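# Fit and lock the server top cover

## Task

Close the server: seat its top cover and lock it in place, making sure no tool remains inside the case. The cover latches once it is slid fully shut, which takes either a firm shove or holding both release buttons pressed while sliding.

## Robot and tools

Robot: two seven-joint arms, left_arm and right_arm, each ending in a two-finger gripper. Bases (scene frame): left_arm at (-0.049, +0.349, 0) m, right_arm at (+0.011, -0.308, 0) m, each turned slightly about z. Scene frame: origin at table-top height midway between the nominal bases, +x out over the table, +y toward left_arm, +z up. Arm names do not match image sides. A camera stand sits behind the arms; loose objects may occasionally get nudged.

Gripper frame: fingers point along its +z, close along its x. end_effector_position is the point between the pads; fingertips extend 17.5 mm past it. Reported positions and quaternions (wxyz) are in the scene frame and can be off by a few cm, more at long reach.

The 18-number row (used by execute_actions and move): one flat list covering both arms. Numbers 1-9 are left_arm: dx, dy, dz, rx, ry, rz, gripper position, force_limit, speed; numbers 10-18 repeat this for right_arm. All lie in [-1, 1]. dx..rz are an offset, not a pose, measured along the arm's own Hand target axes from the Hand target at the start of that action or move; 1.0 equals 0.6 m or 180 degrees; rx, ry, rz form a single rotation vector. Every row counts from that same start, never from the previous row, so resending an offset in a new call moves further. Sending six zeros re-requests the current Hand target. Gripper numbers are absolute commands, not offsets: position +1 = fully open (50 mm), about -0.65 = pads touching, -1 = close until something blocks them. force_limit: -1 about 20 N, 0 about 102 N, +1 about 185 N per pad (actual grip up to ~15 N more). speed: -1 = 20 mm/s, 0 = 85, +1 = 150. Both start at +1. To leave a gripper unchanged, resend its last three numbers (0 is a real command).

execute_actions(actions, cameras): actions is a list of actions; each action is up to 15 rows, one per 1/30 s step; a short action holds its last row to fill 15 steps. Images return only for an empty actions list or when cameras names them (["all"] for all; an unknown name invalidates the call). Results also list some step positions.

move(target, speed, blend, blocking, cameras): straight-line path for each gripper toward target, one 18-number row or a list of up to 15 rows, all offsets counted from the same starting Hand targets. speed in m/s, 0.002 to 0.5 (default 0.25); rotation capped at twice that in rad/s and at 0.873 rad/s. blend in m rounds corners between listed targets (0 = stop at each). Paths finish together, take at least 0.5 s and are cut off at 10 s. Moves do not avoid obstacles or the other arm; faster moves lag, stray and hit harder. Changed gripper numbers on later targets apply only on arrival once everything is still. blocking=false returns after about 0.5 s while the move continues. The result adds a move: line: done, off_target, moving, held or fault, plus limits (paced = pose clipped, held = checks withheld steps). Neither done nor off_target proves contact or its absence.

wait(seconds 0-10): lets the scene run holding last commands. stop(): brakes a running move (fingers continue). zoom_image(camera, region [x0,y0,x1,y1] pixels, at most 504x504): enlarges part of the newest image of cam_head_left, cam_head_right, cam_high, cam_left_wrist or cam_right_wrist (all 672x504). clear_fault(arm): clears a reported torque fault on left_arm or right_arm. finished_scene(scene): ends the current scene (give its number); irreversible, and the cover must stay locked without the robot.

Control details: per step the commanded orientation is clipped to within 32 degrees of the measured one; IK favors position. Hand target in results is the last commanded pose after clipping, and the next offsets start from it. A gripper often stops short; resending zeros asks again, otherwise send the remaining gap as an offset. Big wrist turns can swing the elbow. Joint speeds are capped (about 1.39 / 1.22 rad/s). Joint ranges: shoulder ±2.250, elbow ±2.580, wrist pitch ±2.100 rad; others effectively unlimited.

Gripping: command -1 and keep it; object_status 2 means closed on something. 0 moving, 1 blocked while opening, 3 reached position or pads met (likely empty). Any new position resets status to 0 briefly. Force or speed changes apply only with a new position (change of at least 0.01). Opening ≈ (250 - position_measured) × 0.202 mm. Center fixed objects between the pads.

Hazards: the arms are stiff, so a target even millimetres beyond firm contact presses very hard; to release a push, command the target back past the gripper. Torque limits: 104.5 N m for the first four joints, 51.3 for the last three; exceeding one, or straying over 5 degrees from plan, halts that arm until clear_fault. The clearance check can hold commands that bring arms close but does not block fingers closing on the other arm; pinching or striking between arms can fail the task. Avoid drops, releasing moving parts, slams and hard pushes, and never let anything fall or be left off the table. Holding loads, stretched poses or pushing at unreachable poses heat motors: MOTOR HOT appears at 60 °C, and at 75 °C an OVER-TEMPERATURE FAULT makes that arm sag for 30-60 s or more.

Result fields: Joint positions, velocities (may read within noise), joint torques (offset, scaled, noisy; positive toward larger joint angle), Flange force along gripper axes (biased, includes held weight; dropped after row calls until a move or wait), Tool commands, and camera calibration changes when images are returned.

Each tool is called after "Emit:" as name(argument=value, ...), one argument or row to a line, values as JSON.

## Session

Emit:
execute_actions(
  actions=[],
)

Emit:
zoom_image(
  camera="cam_head_left",
  region=[180, 180, 400, 290],
)

Emit:
zoom_image(
  camera="cam_high",
  region=[220, 220, 450, 380],
)

Scene clock: 0.00 s.
left_arm: end_effector_position=(+0.5756, +0.1810, +0.2590) position_measured=3 object_status=3 end_effector_quat_wxyz=(+0.220, +0.111, +0.749, +0.615) | right_arm: end_effector_position=(+0.8260, -0.0475, +0.3386) position_measured=3 object_status=3 end_effector_quat_wxyz=(+0.180, +0.031, +0.781, +0.597)
Joint positions: left_arm=[0.985 1.268 -0.897 0.923 -0.578 1.378 3.616] | right_arm=[0.193 1.283 -0.905 0.361 -0.441 1.141 3.225]
Joint velocities: within noise
Joint torques (N m): no reading
Flange force (N): no reading
Hand target: left_arm +0.5756, +0.1810, +0.2590; +0.220, +0.111, +0.749, +0.615 | right_arm +0.8260, -0.0475, +0.3386; +0.180, +0.031, +0.781, +0.597
Tool commands: left_gripper/position=+1.0 left_gripper/force_limit=+1.0 left_gripper/speed=+1.0 right_gripper/position=+1.0 right_gripper/force_limit=+1.0 right_gripper/speed=+1.0
camera_calibration:
cam_left_wrist: T_world_to_cam=[[-0.891026, 0.427391, -0.153002, 0.476649], [-0.0646058, 0.214223, 0.974646, -0.189872], [0.449332, 0.878319, -0.163267, -0.207806], [0, 0, 0, 1]] pos_world=[0.505814, 0.0194796, 0.224058]
cam_right_wrist: T_world_to_cam=[[-0.928251, 0.283205, -0.241133, 0.86138], [-0.164415, 0.269103, 0.948974, -0.123694], [0.333644, 0.920532, -0.203232, 0.00335723], [0, 0, 0, 1]] pos_world=[0.77812, -0.213751, 0.325772]

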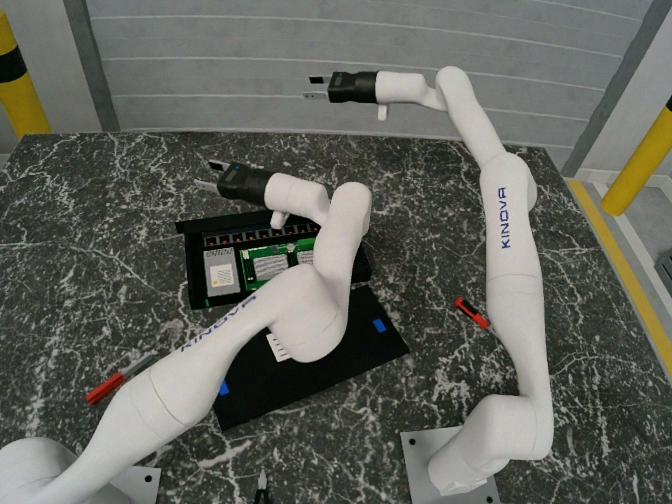

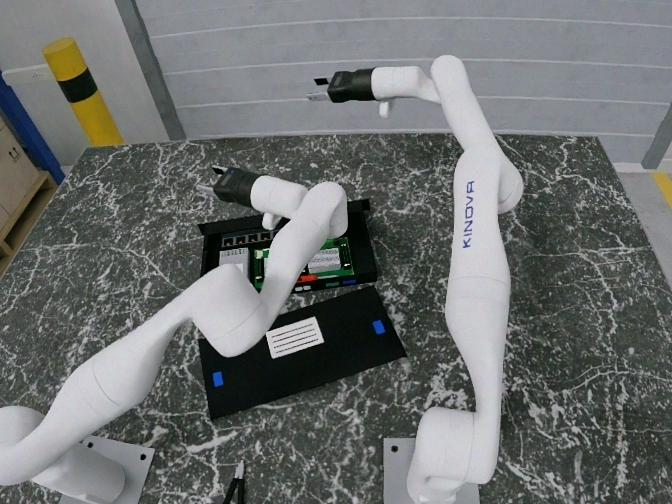

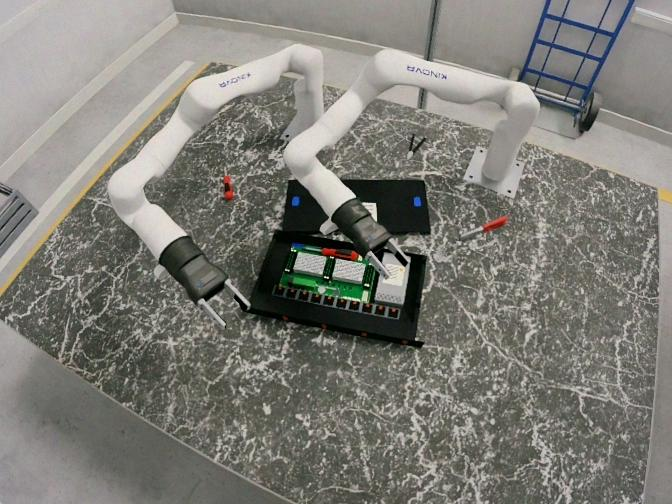

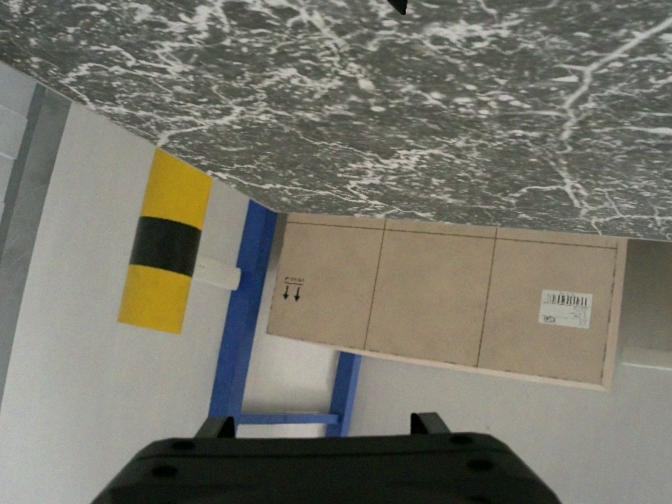

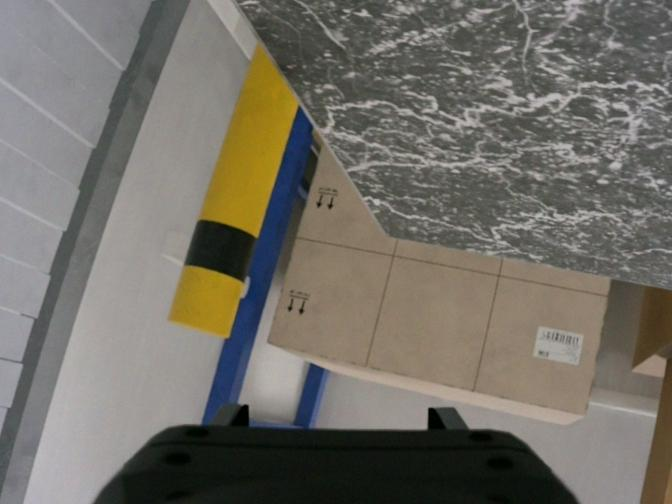

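Scaled by 2.291 from the camera's 672x504 image, which has a finer 960x720 frame.

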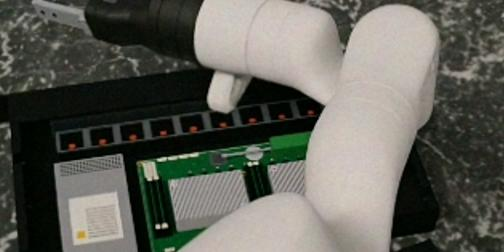

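Scaled by 2.191 from the camera's 672x504 image, which has a finer 960x720 frame.

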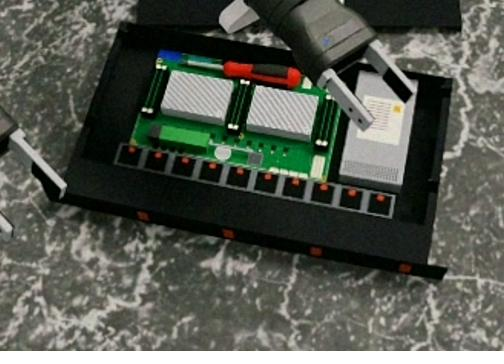

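Emit:
move(
  target=[
    [0.5808,0.0818,-0.1223,0.3995,0.2278,-0.1685,1,1,1,0,0,0,0,0,0,0.2,-0.5,0],
    [0.5808,0.0818,-0.1223,0.3995,0.2278,-0.1685,1,1,1,0.1765,-0.0035,-0.1443,0.4098,-0.2199,0.3955,0.2,-0.5,0],
    [0.5808,0.0818,-0.1223,0.3995,0.2278,-0.1685,1,1,1,0.4372,-0.1093,-0.168,0.2217,-0.5413,0.7263,0.2,-0.5,0],
  ],
  speed=0.45,
  blend=[0.05,0.05,0],
  cameras=["all"],
)

Scene clock: 45.73 s.
left_arm: end_effector_position=(+0.2300, +0.2795, +0.2502) position_measured=3 object_status=3 end_effector_quat_wxyz=(+0.000, -0.174, +0.985, +0.000) | right_arm: end_effector_position=(+0.5599, -0.0898, +0.2353) position_measured=123 object_status=3 end_effector_quat_wxyz=(+0.000, +0.995, +0.096, -0.001)
Joint positions: left_arm=[0.984 0.026 -0.889 1.96 0.022 1.166 3.636] | right_arm=[-0.407 0.722 0.052 0.96 -0.035 1.461 -0.208]
Joint torques (N m): left_arm=[1.88 -6.6 1.02 -8.56 0.19 0.14 0.33] | right_arm=[0.75 -22.21 0.37 -8.8 0.13 -0.15 -0.03]
Flange force (N): left_arm=[-8.5 2.4 1.8] | right_arm=[0.6 -1.5 -2.9]
Hand target: left_arm +0.2300, +0.2795, +0.2502; +0.000, -0.174, +0.985, +0.000 | right_arm +0.5599, -0.0898, +0.2353; +0.000, +0.995, +0.096, -0.001
Off the commanded pose: left_arm 0.000 m, 0 deg | right_arm 0.000 m, 0 deg.
elbow stopped short (right arm): the move would have taken joint 4 (elbow) straighter than the controller allows.
move: done; blend cut to 0 m at target 1
camera_calibration:
cam_left_wrist: T_world_to_cam=[[-0.95147, -0.307156, 0.0190046, 0.301367], [-0.307431, 0.951471, -0.0137406, -0.12765], [-0.0138619, -0.0189163, -0.999725, 0.426146], [0, 0, 0, 1]] pos_world=[0.253405, 0.222083, 0.418547]
cam_right_wrist: T_world_to_cam=[[0.98271, 0.184057, -0.0201236, -0.529416], [0.184363, -0.98275, 0.0145815, -0.145852], [-0.0170926, -0.0180394, -0.999691, 0.40968], [0, 0, 0, 1]] pos_world=[0.554155, -0.0385028, 0.401026]

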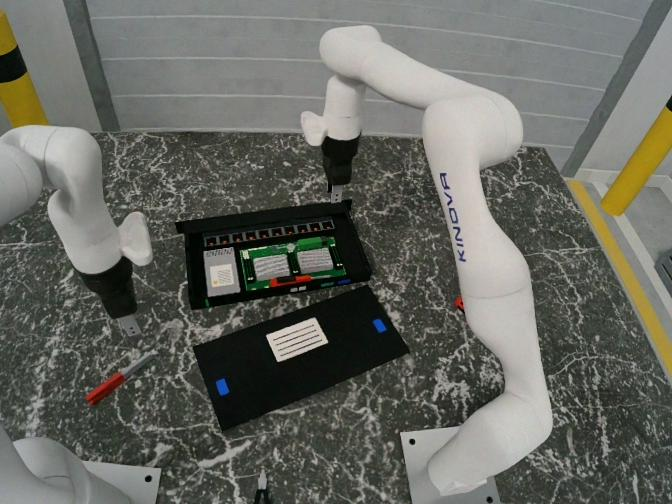

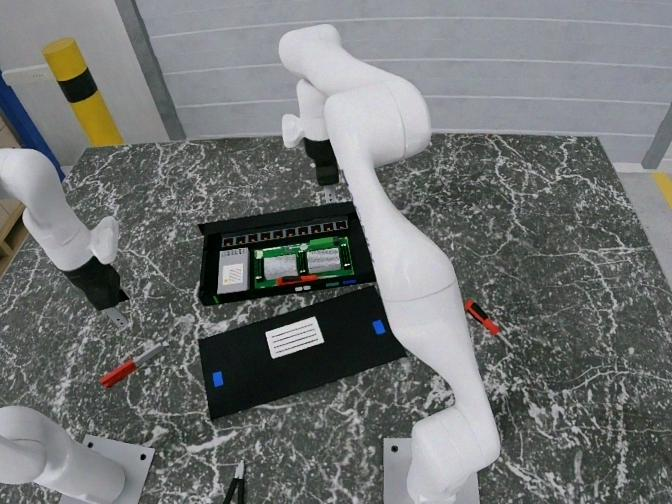

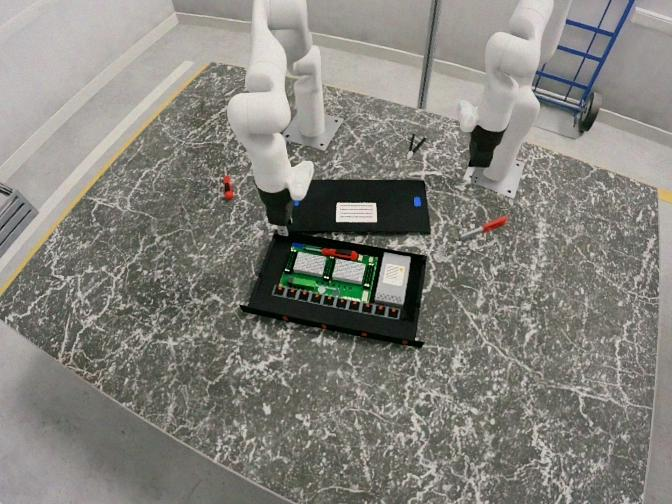

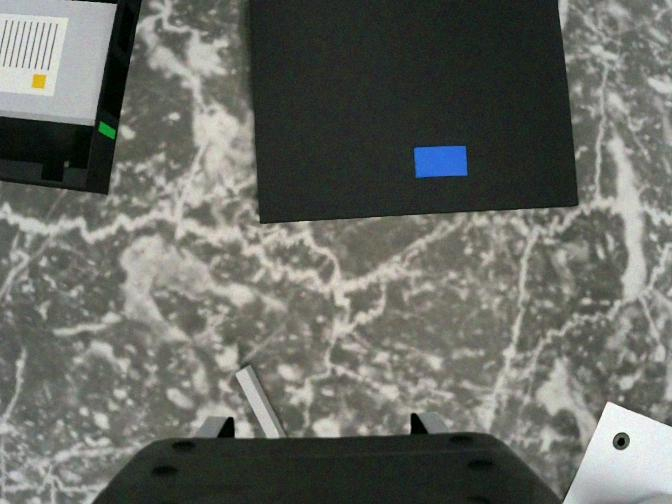

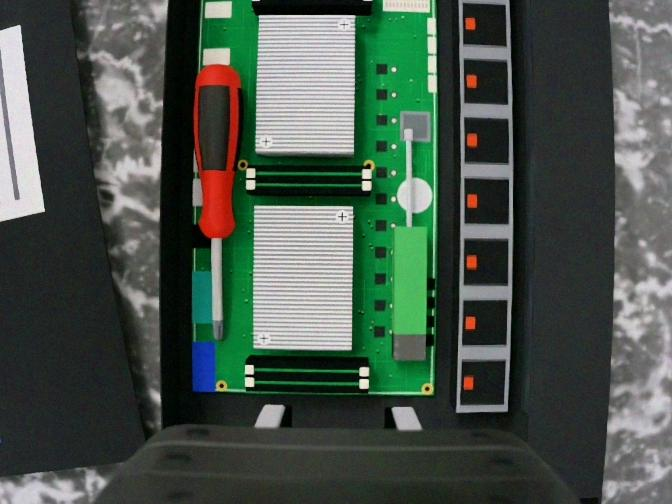

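Emit:
move(
  target=[
    [0,0,0,0,0,0,1,1,1,-0.115,-0.1402,0.2672,0,0,0,0.076,-0.5,0],
    [0,0,0,0,0,0,1,1,1,-0.115,-0.1402,0.3355,0,0,0,0.076,-0.5,0],
    [0,0,0,0,0,0,1,1,1,-0.115,-0.1402,0.3355,0,0,0,-1,-0.5,-0.5],
    [0,0,0,0,0,0,1,1,1,-0.115,-0.1402,0.2255,0,0,0,-1,-0.5,-0.5],
  ],
  speed=[0.25,0.04,0.1,0.15],
  cameras=["cam_right_wrist","cam_head_left"],
)

Scene clock: 60.47 s.
left_arm: end_effector_position=(+0.2300, +0.2795, +0.2502) position_measured=3 object_status=3 end_effector_quat_wxyz=(+0.000, -0.174, +0.985, +0.000) | right_arm: end_effector_position=(+0.4760, -0.0203, +0.1002) position_measured=252 object_status=3 end_effector_quat_wxyz=(+0.000, +0.995, +0.096, +0.000)
Joint positions: left_arm=[0.984 0.026 -0.889 1.96 0.022 1.166 3.636] | right_arm=[-0.58 0.729 0.029 1.404 -0.024 1.009 -0.39]
Joint torques (N m): left_arm=[1.88 -6.53 0.98 -8.54 0.2 0.14 0.29] | right_arm=[0.78 -20.88 0.23 -7.46 0.14 -0.14 -0.05]
Flange force (N): left_arm=[-8.0 2.5 1.6] | right_arm=[0.0 -1.6 -2.9]
Hand target: left_arm +0.2300, +0.2795, +0.2502; +0.000, -0.174, +0.985, +0.000 | right_arm +0.4760, -0.0203, +0.1002; +0.000, +0.995, +0.096, -0.001
Off the commanded pose: left_arm 0.000 m, 0 deg | right_arm 0.000 m, 0 deg.
TORQUE WARNING: the torque sensor of joint 2 (shoulder) of the right arm reached its warning level (56.7 N m). A warning alone does not stop the arm.
move: done; target 3's new numbers were sent with right_arm's hand 0.005 m and 0 deg from that target
camera_calibration:
cam_right_wrist: T_world_to_cam=[[0.982711, 0.18406, -0.0200069, -0.462509], [0.184362, -0.982751, 0.0145017, -0.060091], [-0.0169926, -0.0179395, -0.999695, 0.274392], [0, 0, 0, 1]] pos_world=[0.470255, 0.0309973, 0.265926]
Images, in order (width x height): cam_head_left 672x504, cam_right_wrist 672x504.

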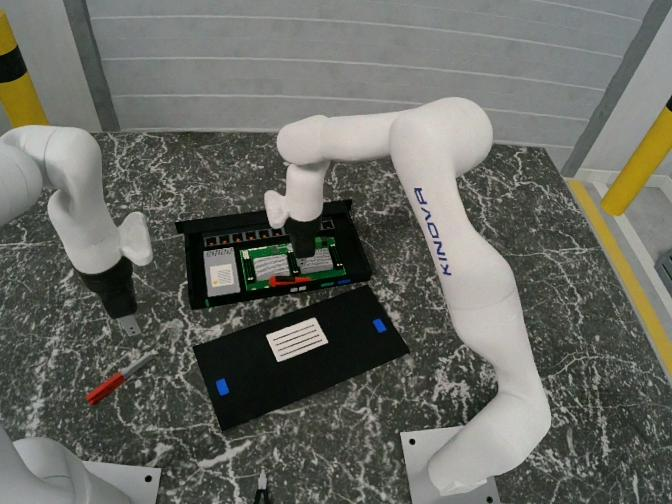

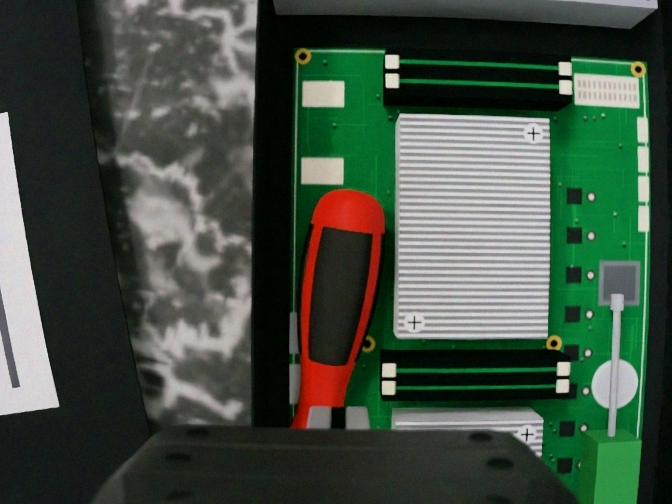

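Emit:
move(
  target=[
    [0,0,0,0,0,0,1,1,1,-0.0083,-0.0023,0.03,0,0,0.022,0.109,-0.5,0],
    [0,0,0,0,0,0,1,1,1,-0.0083,-0.0023,0.065,0,0,0.022,0.109,-0.5,0],
  ],
  speed=[0.15,0.05],
  cameras=["cam_right_wrist"],
)

Emit:
zoom_image(
  camera="cam_right_wrist",
  region=[200, 200, 452, 460],
)

Scene clock: 79.90 s.
left_arm: end_effector_position=(+0.2300, +0.2795, +0.2502) position_measured=3 object_status=3 end_effector_quat_wxyz=(+0.000, -0.174, +0.985, +0.000) | right_arm: end_effector_position=(+0.4708, -0.0199, +0.0612) position_measured=137 object_status=3 end_effector_quat_wxyz=(+0.000, +0.998, +0.061, -0.001)
Joint positions: left_arm=[0.984 0.026 -0.889 1.96 0.022 1.166 3.636] | right_arm=[-0.594 0.775 0.043 1.459 -0.039 0.908 -0.453]
Joint torques (N m): left_arm=[1.84 -6.54 0.96 -8.59 0.2 0.13 0.32] | right_arm=[0.8 -20.99 0.4 -6.81 0.17 -0.2 -0.06]
Flange force (N): left_arm=[-8.0 2.5 1.6] | right_arm=[0.4 -1.9 -3.2]
Hand target: left_arm +0.2300, +0.2795, +0.2502; +0.000, -0.174, +0.985, +0.000 | right_arm +0.4708, -0.0199, +0.0612; +0.000, +0.998, +0.061, -0.001
Off the commanded pose: left_arm 0.000 m, 0 deg | right_arm 0.000 m, 0 deg.
move: done
camera_calibration:
cam_right_wrist: T_world_to_cam=[[0.993064, 0.115833, -0.0201821, -0.464445], [0.116136, -0.993126, 0.0145835, -0.026298], [-0.0183541, -0.0168262, -0.99969, 0.235889], [0, 0, 0, 1]] pos_world=[0.468608, 0.0316498, 0.226826]
Images, in order (width x height): cam_right_wrist 672x504.

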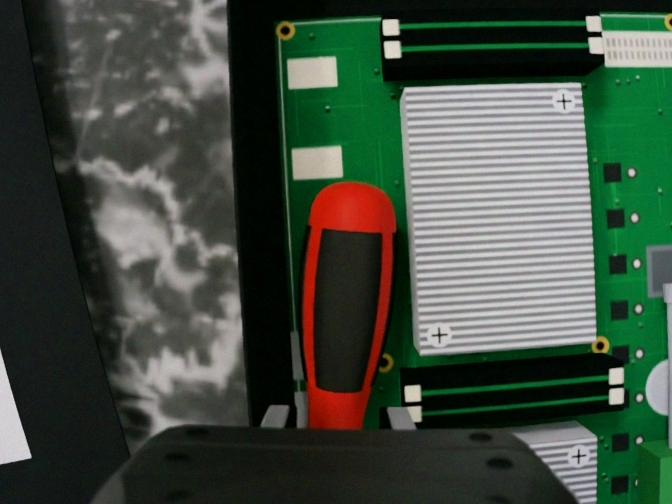

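Scaled by 1.938.

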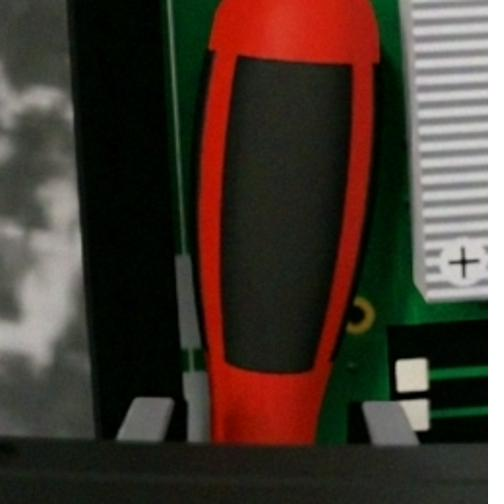

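Emit:
move(
  target=[
    [0,0,0,0,0,0,1,1,1,-0.0013,0,0.0447,0,0,0,0.109,-0.5,0],
    [0,0,0,0,0,0,1,1,1,-0.0013,0,0.0447,0,0,0,-1,-0.5,-0.5],
    [0,0,0,0,0,0,1,1,1,-0.0013,0,-0.04,0,0,0,-1,-0.5,-0.5],
  ],
  speed=[0.04,0.1,0.12],
  cameras=["cam_right_wrist"],
)

Scene clock: 87.03 s.
left_arm: end_effector_position=(+0.2300, +0.2795, +0.2502) position_measured=3 object_status=3 end_effector_quat_wxyz=(+0.000, -0.174, +0.985, +0.000) | right_arm: end_effector_position=(+0.4701, -0.0200, +0.0852) position_measured=165 object_status=2 end_effector_quat_wxyz=(+0.000, +0.998, +0.061, +0.000)
Joint positions: left_arm=[0.984 0.026 -0.889 1.96 0.022 1.166 3.636] | right_arm=[-0.596 0.74 0.045 1.441 -0.038 0.963 -0.454]
Joint torques (N m): left_arm=[1.86 -6.61 1 -8.53 0.18 0.16 0.22] | right_arm=[0.82 -21.17 0.38 -7.29 0.16 -0.17 -0.07]
Flange force (N): left_arm=[-8.0 2.2 1.6] | right_arm=[0.3 -1.9 -2.4]
Hand target: left_arm +0.2300, +0.2795, +0.2502; +0.000, -0.174, +0.985, +0.000 | right_arm +0.4701, -0.0200, +0.0852; +0.000, +0.998, +0.061, -0.001
Off the commanded pose: left_arm 0.000 m, 0 deg | right_arm 0.000 m, 0 deg.
move: done
camera_calibration:
cam_right_wrist: T_world_to_cam=[[0.993066, 0.115834, -0.0200828, -0.463278], [0.116136, -0.993126, 0.0145951, -0.0266705], [-0.0182541, -0.0168262, -0.999692, 0.259921], [0, 0, 0, 1]] pos_world=[0.467908, 0.0315498, 0.250926]
Images, in order (width x height): cam_right_wrist 672x504.

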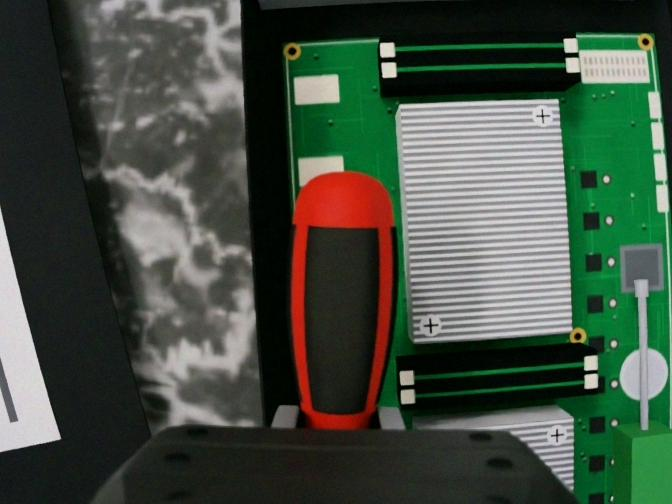

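Emit:
move(
  target=[
    [0,0,0,0,0,0,1,1,1,0,0,-0.1,0,0,0,-1,-0.5,-0.5],
    [0,0,0,0,0,0,1,1,1,0.1378,0.655,-0.1,0,0,0,-1,-0.5,-0.5],
    [0,0,0,0,0,0,1,1,1,0.1378,0.655,0.055,0,0,0,-1,-0.5,-0.5],
    [0,0,0,0,0,0,1,1,1,0.1378,0.655,0.0937,0,0,0,-1,-0.5,-0.5],
  ],
  speed=[0.2,0.35,0.2,0.04],
  blend=[0.02,0.02,0.005,0],
  cameras=["cam_right_wrist"],
)

Scene clock: 114.57 s.
left_arm: end_effector_position=(+0.2300, +0.2795, +0.2502) position_measured=3 object_status=3 end_effector_quat_wxyz=(+0.000, -0.174, +0.985, +0.000) | right_arm: end_effector_position=(+0.6001, -0.4000, +0.0287) position_measured=165 object_status=2 end_effector_quat_wxyz=(+0.000, +0.998, +0.061, -0.001)
Joint positions: left_arm=[0.984 0.026 -0.889 1.96 0.022 1.166 3.636] | right_arm=[0.11 0.929 0.078 1.246 -0.076 0.971 0.286]
Joint torques (N m): left_arm=[1.82 -6.64 0.99 -8.53 0.17 0.12 0.25] | right_arm=[0.78 -23.78 0.76 -7.28 0.13 -0.13 -0.08]
Flange force (N): left_arm=[-8.1 2.1 1.6] | right_arm=[1.5 -1.0 -2.2]
Hand target: left_arm +0.2300, +0.2795, +0.2502; +0.000, -0.174, +0.985, +0.000 | right_arm +0.6001, -0.4000, +0.0287; +0.000, +0.998, +0.061, -0.001
Off the commanded pose: left_arm 0.000 m, 0 deg | right_arm 0.000 m, 0 deg.
move: done
camera_calibration:
cam_right_wrist: T_world_to_cam=[[0.993075, 0.115735, -0.0201811, -0.549529], [0.116038, -0.993138, 0.0145841, -0.418174], [-0.0183547, -0.0168249, -0.99969, 0.199379], [0, 0, 0, 1]] pos_world=[0.597907, -0.348351, 0.194326]
Images, in order (width x height): cam_right_wrist 672x504.

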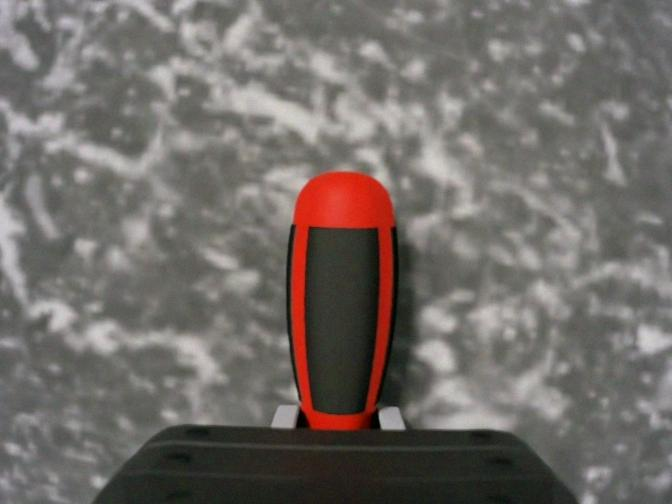

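Emit:
move(
  target=[
    [0,0,0,0,0,0,1,1,1,0,0,0,0,0,0,0.3,-0.5,-0.5],
    [0,0,0,0,0,0,1,1,1,0,0,-0.04,0,0,0,0.3,-0.5,-0.5],
    [0,0,0,0,0,0,1,1,1,0,0,-0.2355,0,0,0,0.3,-0.5,-0.5],
    [0,0,0,0,0,0,1,1,1,0.0502,-0.6135,-0.2355,0,0,-0.0222,0.3,-0.5,-0.5],
  ],
  speed=[0.1,0.06,0.25,0.4],
  blend=[0,0.01,0.02,0],
  cameras=["cam_right_wrist","cam_high"],
)

Scene clock: 127.70 s.
left_arm: end_effector_position=(+0.2300, +0.2795, +0.2502) position_measured=3 object_status=3 end_effector_quat_wxyz=(+0.000, -0.174, +0.985, +0.000) | right_arm: end_effector_position=(+0.5852, -0.0310, +0.1701) position_measured=107 object_status=3 end_effector_quat_wxyz=(+0.000, +0.995, +0.096, +0.000)
Joint positions: left_arm=[0.984 0.026 -0.889 1.96 0.022 1.166 3.636] | right_arm=[-0.475 0.89 0.06 0.839 -0.048 1.414 -0.273]
Joint torques (N m): left_arm=[1.86 -6.58 0.97 -8.62 0.22 0.14 0.31] | right_arm=[0.75 -24.5 0.49 -8.74 0.11 -0.18 -0.04]
Flange force (N): left_arm=[-8.0 2.5 1.8] | right_arm=[0.8 -1.5 -2.9]
Hand target: left_arm +0.2300, +0.2795, +0.2502; +0.000, -0.174, +0.985, +0.000 | right_arm +0.5852, -0.0310, +0.1701; +0.000, +0.995, +0.096, -0.001
Off the commanded pose: left_arm 0.000 m, 0 deg | right_arm 0.000 m, 0 deg.
move: done
camera_calibration:
cam_right_wrist: T_world_to_cam=[[0.982599, 0.184655, -0.0200314, -0.566395], [0.184959, -0.982638, 0.0145963, -0.0921298], [-0.0169883, -0.0180473, -0.999693, 0.345934], [0, 0, 0, 1]] pos_world=[0.579457, 0.0203004, 0.335826]
Images, in order (width x height): cam_high 672x504, cam_right_wrist 672x504.

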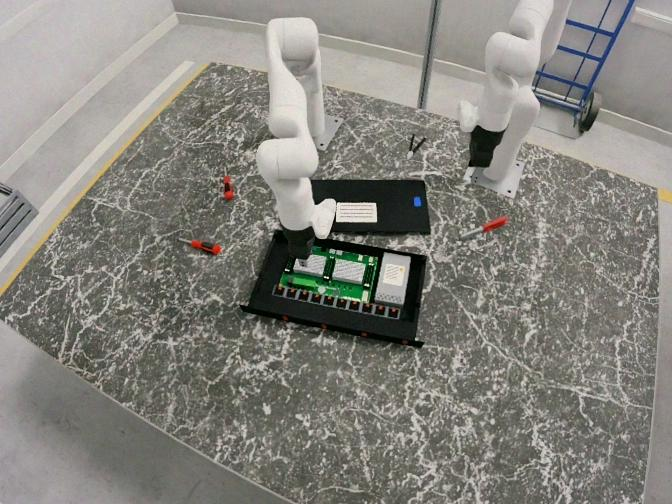

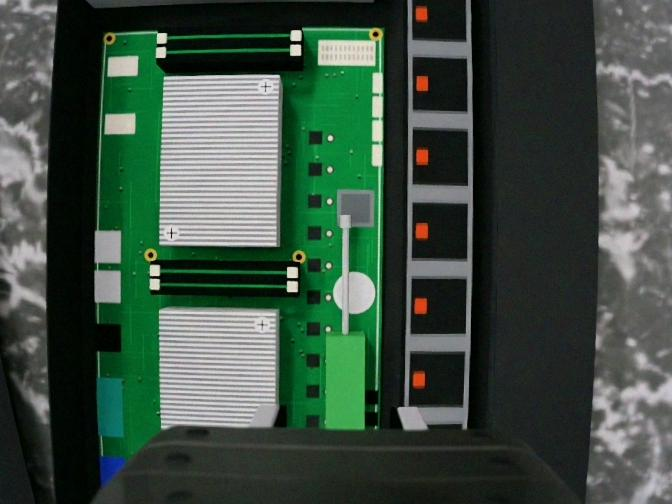

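Emit:
move(
  target=[
    [0,0,0,0,0,0,1,1,1,0.0017,0,0.16,0,0,0,0.3,-0.5,-0.5],
    [0,0,0,0,0,0,1,1,1,0.0017,0,0.2268,0,0,0,0.3,-0.5,-0.5],
    [0,0,0,0,0,0,1,1,1,0.0017,0,0.2268,0,0,0,-1,-0.5,-0.5],
  ],
  speed=[0.2,0.04,0.04],
  blend=[0.01,0,0],
  cameras=["cam_right_wrist"],
)

Scene clock: 134.50 s.
left_arm: end_effector_position=(+0.2300, +0.2795, +0.2502) position_measured=3 object_status=3 end_effector_quat_wxyz=(+0.000, -0.174, +0.985, +0.000) | right_arm: end_effector_position=(+0.5860, -0.0308, +0.0340) position_measured=165 object_status=2 end_effector_quat_wxyz=(+0.000, +0.995, +0.096, -0.001)
Joint positions: left_arm=[0.984 0.026 -0.889 1.96 0.022 1.166 3.636] | right_arm=[-0.473 1.016 0.049 1.024 -0.047 1.103 -0.269]
Joint torques (N m): left_arm=[1.87 -6.62 0.92 -8.51 0.2 0.08 0.32] | right_arm=[0.79 -25.06 0.5 -7.79 0.12 -0.17 -0.06]
Flange force (N): left_arm=[-8.4 2.2 1.4] | right_arm=[1.0 -1.7 -2.8]
Hand target: left_arm +0.2300, +0.2795, +0.2502; +0.000, -0.174, +0.985, +0.000 | right_arm +0.5860, -0.0307, +0.0340; +0.000, +0.995, +0.096, -0.001
Off the commanded pose: left_arm 0.000 m, 0 deg | right_arm 0.000 m, 0 deg.
move: done
camera_calibration:
cam_right_wrist: T_world_to_cam=[[0.982575, 0.184771, -0.0201308, -0.569934], [0.185077, -0.982616, 0.0145771, -0.0900592], [-0.0170874, -0.0180489, -0.999691, 0.209851], [0, 0, 0, 1]] pos_world=[0.580257, 0.020601, 0.199626]
Images, in order (width x height): cam_right_wrist 672x504.

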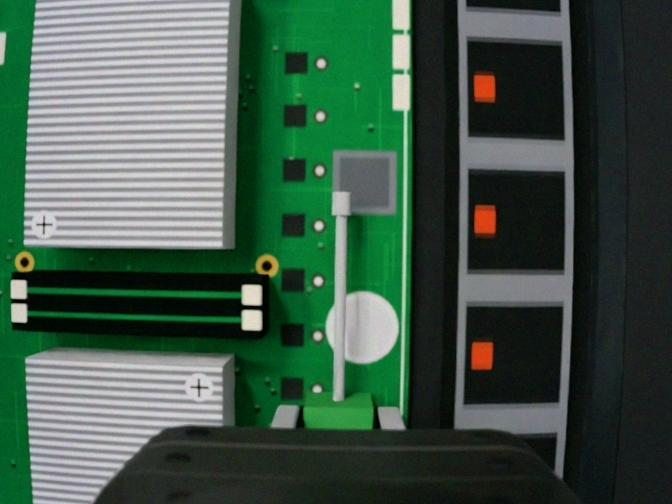

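Emit:
move(
  target=[
    [0,0,0,0,0,0,1,1,1,0,0,-0.03,0,0,0,-1,-0.5,-0.5],
    [0,0,0,0,0,0,1,1,1,0,0,-0.17,0,0,0,-1,-0.5,-0.5],
    [0,0,0,0,0,0,1,1,1,0.0532,0.722,-0.17,0,0,0,-1,-0.5,-0.5],
    [0,0,0,0,0,0,1,1,1,0.0532,0.722,-0.03,0,0,0,-1,-0.5,-0.5],
    [0,0,0,0,0,0,1,1,1,0.0532,0.722,0.01,0,0,0,-1,-0.5,-0.5],
  ],
  speed=[0.08,0.2,0.35,0.2,0.04],
  blend=[0.01,0.02,0.02,0.005,0],
  cameras=["cam_right_wrist"],
)

Emit:
move(
  target=[
    [0,0,0,0,0,0,1,1,1,0,0,0,0,0,0,0.3,-0.5,-0.5],
    [0,0,0,0,0,0,1,1,1,0,0,-0.04,0,0,0,0.3,-0.5,-0.5],
    [0,0,0,0,0,0,1,1,1,0,0,-0.2,0,0,0,0.3,-0.5,-0.5],
    [0,0,0,0,0,0,1,1,1,-0.486,-0.383,-0.37,0,0,-0.0472,1,1,1],
  ],
  speed=[0.1,0.06,0.25,0.4],
  blend=[0,0.01,0.02,0],
  cameras=["all"],
)

Scene clock: 149.53 s.
left_arm: end_effector_position=(+0.2300, +0.2795, +0.2502) position_measured=3 object_status=3 end_effector_quat_wxyz=(+0.000, -0.174, +0.985, +0.000) | right_arm: end_effector_position=(+0.7001, -0.4499, +0.0277) position_measured=165 object_status=2 end_effector_quat_wxyz=(+0.000, +0.995, +0.096, -0.001)
Joint positions: left_arm=[0.984 0.026 -0.889 1.96 0.022 1.166 3.636] | right_arm=[0.189 1.229 0.062 0.56 -0.06 1.355 0.379]
Joint torques (N m): left_arm=[1.86 -6.57 1.06 -8.59 0.15 0.13 0.32] | right_arm=[0.72 -28.03 0.47 -8.67 0.12 -0.09 -0.09]
Flange force (N): left_arm=[-8.4 2.5 1.8] | right_arm=[2.4 -0.1 -2.2]
Hand target: left_arm +0.2300, +0.2795, +0.2502; +0.000, -0.174, +0.985, +0.000 | right_arm +0.7001, -0.4499, +0.0278; +0.000, +0.995, +0.096, -0.001
Off the commanded pose: left_arm 0.000 m, 0 deg | right_arm 0.000 m, 0 deg.
move: done; blend cut to 0.009 m at target 1
camera_calibration:
cam_right_wrist: T_world_to_cam=[[0.982592, 0.184675, -0.0202096, -0.604767], [0.184981, -0.982636, 0.014461, -0.522819], [-0.0171881, -0.0179476, -0.999691, 0.198148], [0, 0, 0, 1]] pos_world=[0.694357, -0.3985, 0.193425]
Images, in order (width x height): cam_right_wrist 672x504.

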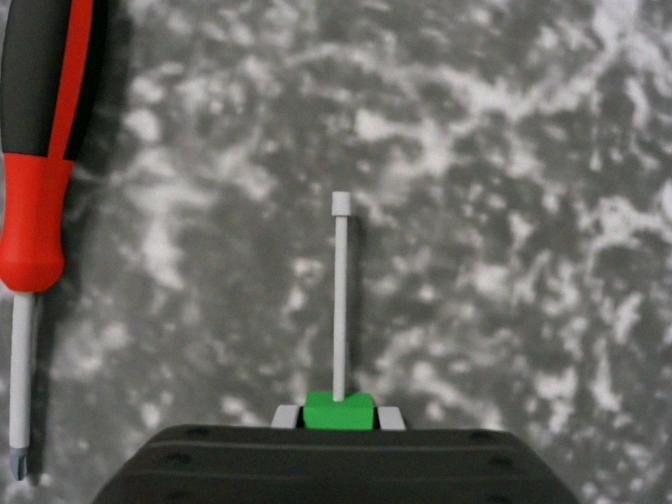

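Scene clock: 153.00 s.
left_arm: end_effector_position=(+0.2300, +0.2795, +0.2502) position_measured=3 object_status=3 end_effector_quat_wxyz=(+0.000, -0.174, +0.985, +0.000) | right_arm: end_effector_position=(+0.3702, -0.2801, +0.2502) position_measured=3 object_status=3 end_effector_quat_wxyz=(+0.000, +0.986, +0.169, +0.000)
Joint positions: left_arm=[0.984 0.026 -0.889 1.96 0.022 1.166 3.636] | right_arm=[-0.085 0.165 -0.031 1.793 0.005 1.185 0.188]
Joint torques (N m): left_arm=[1.84 -6.53 0.98 -8.54 0.16 0.12 0.3] | right_arm=[0.73 -11.21 -0.21 -8.14 0.09 -0.1 -0.04]
Flange force (N): left_arm=[-8.1 2.4 1.6] | right_arm=[-0.1 -1.2 -3.3]
Hand target: left_arm +0.2300, +0.2795, +0.2502; +0.000, -0.174, +0.985, +0.000 | right_arm +0.3702, -0.2801, +0.2502; +0.000, +0.986, +0.169, +0.000
Off the commanded pose: left_arm 0.000 m, 0 deg | right_arm 0.000 m, 0 deg.
move: done
camera_calibration:
cam_left_wrist: T_world_to_cam=[[-0.95147, -0.307156, 0.0190046, 0.301367], [-0.307431, 0.951471, -0.0137406, -0.12765], [-0.0138619, -0.0189163, -0.999725, 0.426146], [0, 0, 0, 1]] pos_world=[0.253405, 0.222083, 0.418547]
cam_right_wrist: T_world_to_cam=[[0.944503, 0.327891, -0.0200274, -0.253285], [0.328195, -0.9445, 0.0144161, -0.340554], [-0.014189, -0.020189, -0.999695, 0.416216], [0, 0, 0, 1]] pos_world=[0.356903, -0.2302, 0.415926]

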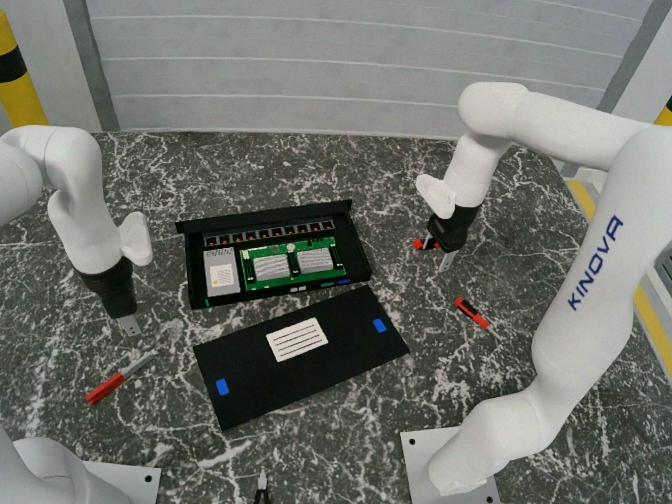

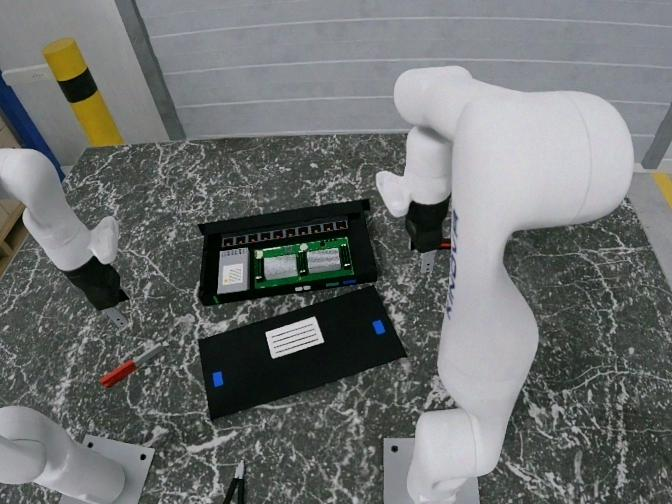

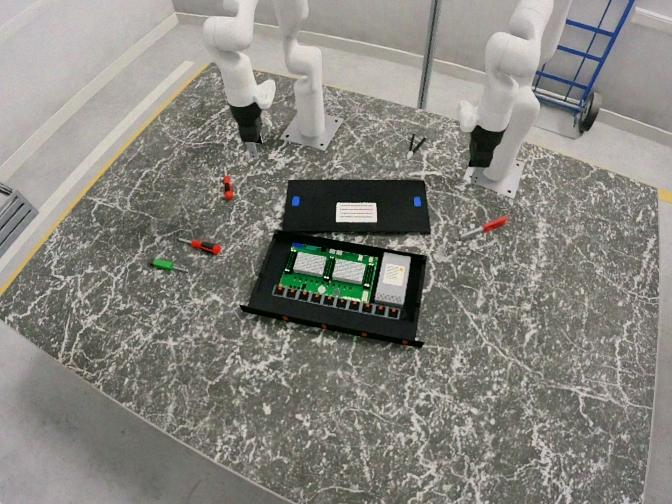

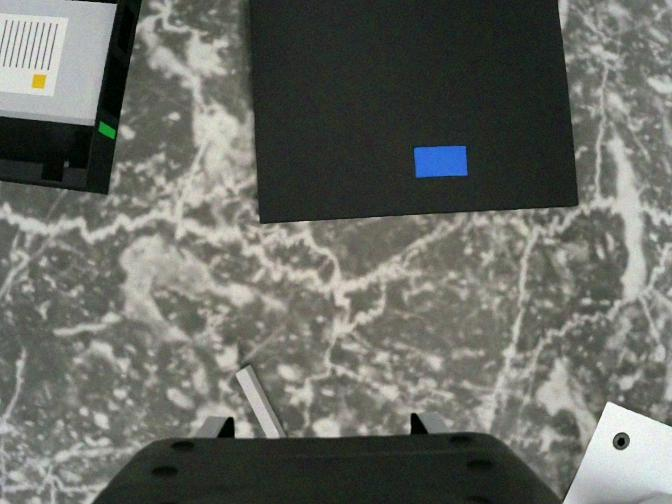

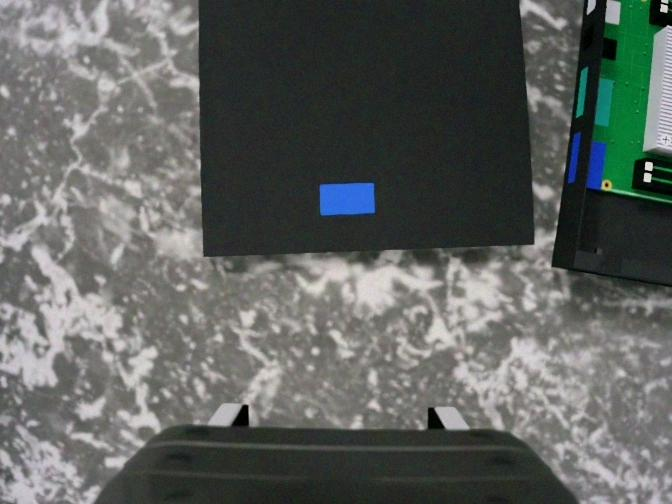

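Emit:
move(
  target=[
    [0.0997,-0.101,0.2,0,0,-0.0078,1,1,1,0.0258,-0.0402,0.2,0,0,-0.0108,1,1,1],
    [0.0997,-0.101,0.332,0,0,-0.0078,1,1,1,0.0258,-0.0402,0.332,0,0,-0.0108,1,1,1],
    [0.0997,-0.101,0.382,0,0,-0.0078,1,1,1,0.0258,-0.0402,0.382,0,0,-0.0108,1,1,1],
  ],
  speed=[0.25,0.2,0.06],
  blend=[0.02,0.01,0],
  cameras=["cam_left_wrist","cam_right_wrist"],
)

Scene clock: 195.67 s.
left_arm: end_effector_position=(+0.1945, +0.2020, +0.0210) position_measured=3 object_status=3 end_effector_quat_wxyz=(+0.000, -0.186, +0.982, +0.000) | right_arm: end_effector_position=(+0.3765, -0.2521, +0.0210) position_measured=3 object_status=3 end_effector_quat_wxyz=(+0.000, +0.983, +0.186, -0.001)
Joint positions: left_arm=[0.764 0.532 -0.478 2.364 0.689 0.376 3.264] | right_arm=[-0.15 0.587 -0.046 2.105 0.057 0.452 0.1]
Joint torques (N m): left_arm=[1.89 -12.48 -0.26 -2.37 0.14 0.12 0.33] | right_arm=[0.78 -14.64 -0.23 -3.42 0.21 -0.18 -0.04]
Flange force (N): left_arm=[-5.9 5.3 2.3] | right_arm=[1.7 -2.1 -4.0]
Hand target: left_arm +0.1945, +0.2020, +0.0210; +0.000, -0.186, +0.982, +0.000 | right_arm +0.3765, -0.2521, +0.0210; +0.000, +0.983, +0.186, -0.001
Off the commanded pose: left_arm 0.000 m, 0 deg | right_arm 0.000 m, 0 deg.
move: done
camera_calibration:
cam_left_wrist: T_world_to_cam=[[-0.943644, -0.330416, 0.0190225, 0.25133], [-0.330691, 0.943639, -0.0137221, -0.0618851], [-0.0134163, -0.0192393, -0.999725, 0.195031], [0, 0, 0, 1]] pos_world=[0.219317, 0.145193, 0.189347]
cam_right_wrist: T_world_to_cam=[[0.93283, 0.359762, -0.0199832, -0.260642], [0.360065, -0.932817, 0.0143528, -0.321965], [-0.0134771, -0.020584, -0.999697, 0.18737], [0, 0, 0, 1]] pos_world=[0.361588, -0.202708, 0.186726]
Images, in order (width x height): cam_left_wrist 672x504, cam_right_wrist 672x504.

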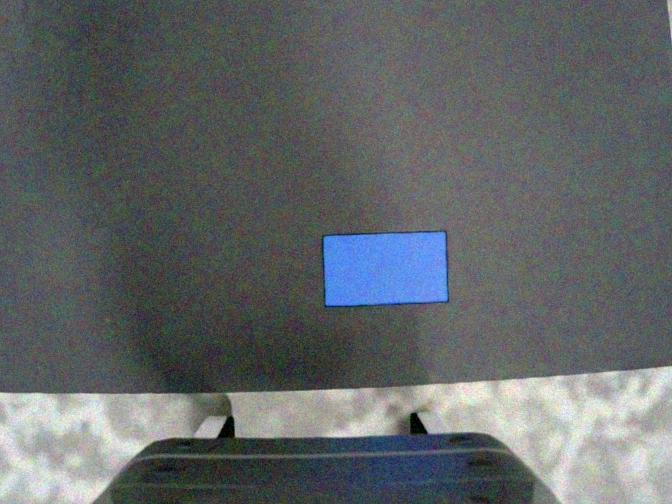

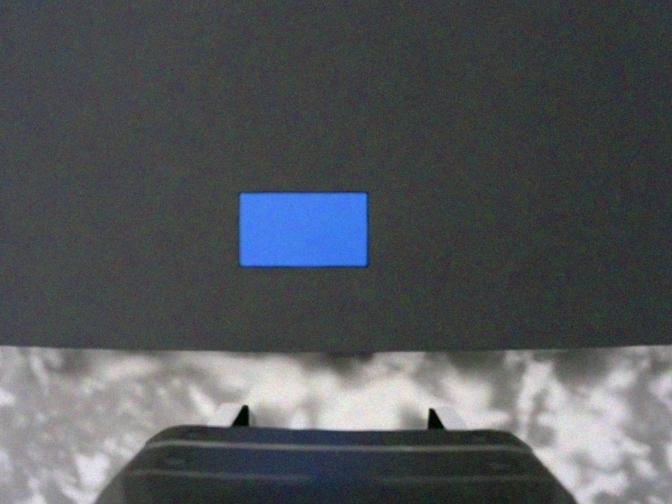

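Emit:
move(
  target=[
    [0.0058,-0.015,0,0,0,0.0022,1,1,1,0.0058,-0.026,0,0,0,0,1,1,1],
    [0.0058,-0.015,0,0,0,0.0022,1,1,1,0.0058,-0.0308,0,0,0,0,1,1,1],
  ],
  speed=[0.05,0.015],
  blend=0,
  cameras=["cam_left_wrist","cam_right_wrist"],
)

Scene clock: 201.97 s.
left_arm: end_effector_position=(+0.1946, +0.1925, +0.0210) position_measured=3 object_status=3 end_effector_quat_wxyz=(+0.000, -0.183, +0.983, +0.000) | right_arm: end_effector_position=(+0.3730, -0.2338, +0.0210) position_measured=3 object_status=3 end_effector_quat_wxyz=(+0.000, +0.983, +0.186, -0.001)
Joint positions: left_arm=[0.798 0.539 -0.485 2.348 0.683 0.389 3.295] | right_arm=[-0.205 0.586 -0.04 2.106 0.05 0.451 0.056]
Joint torques (N m): left_arm=[5.07 -14.54 3.99 -7.87 1.49 0.15 -0.22] | right_arm=[-4.87 -14.46 -7.91 -3.6 -2.94 -0.55 -0.69]
Flange force (N): left_arm=[-7.3 18.6 -4.3] | right_arm=[-0.6 14.6 -4.2]
Hand target: left_arm +0.1946, +0.1923, +0.0210; +0.000, -0.183, +0.983, +0.000 | right_arm +0.3730, -0.2336, +0.0210; +0.000, +0.983, +0.186, +0.000
Off the commanded pose: left_arm 0.000 m, 0 deg | right_arm 0.000 m, 0 deg.
move: done
camera_calibration:
cam_left_wrist: T_world_to_cam=[[-0.945868, -0.323995, 0.0189799, 0.247522], [-0.324267, 0.945868, -0.0135687, -0.0545173], [-0.0135563, -0.0189887, -0.999728, 0.194837], [0, 0, 0, 1]] pos_world=[0.219087, 0.135462, 0.189346]
cam_right_wrist: T_world_to_cam=[[0.932942, 0.359462, -0.0201453, -0.264026], [0.35977, -0.932928, 0.0145053, -0.303577], [-0.01358, -0.0207803, -0.999692, 0.187599], [0, 0, 0, 1]] pos_world=[0.358087, -0.18441, 0.186626]
Images, in order (width x height): cam_left_wrist 672x504, cam_right_wrist 672x504.

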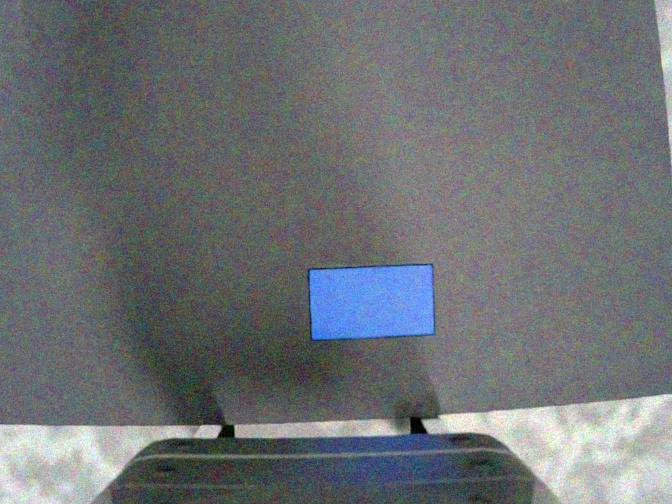

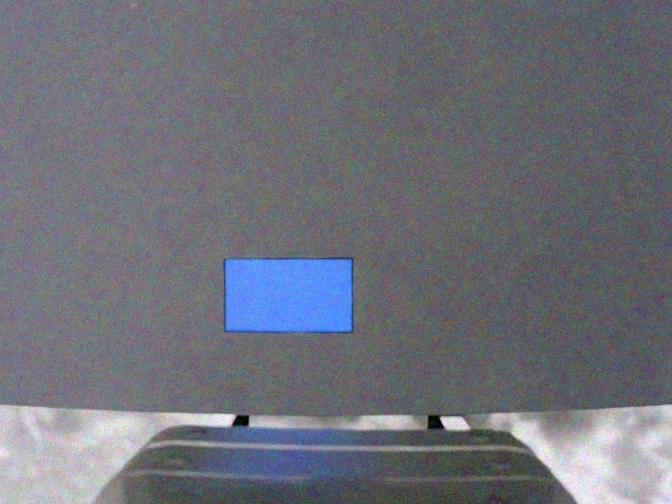

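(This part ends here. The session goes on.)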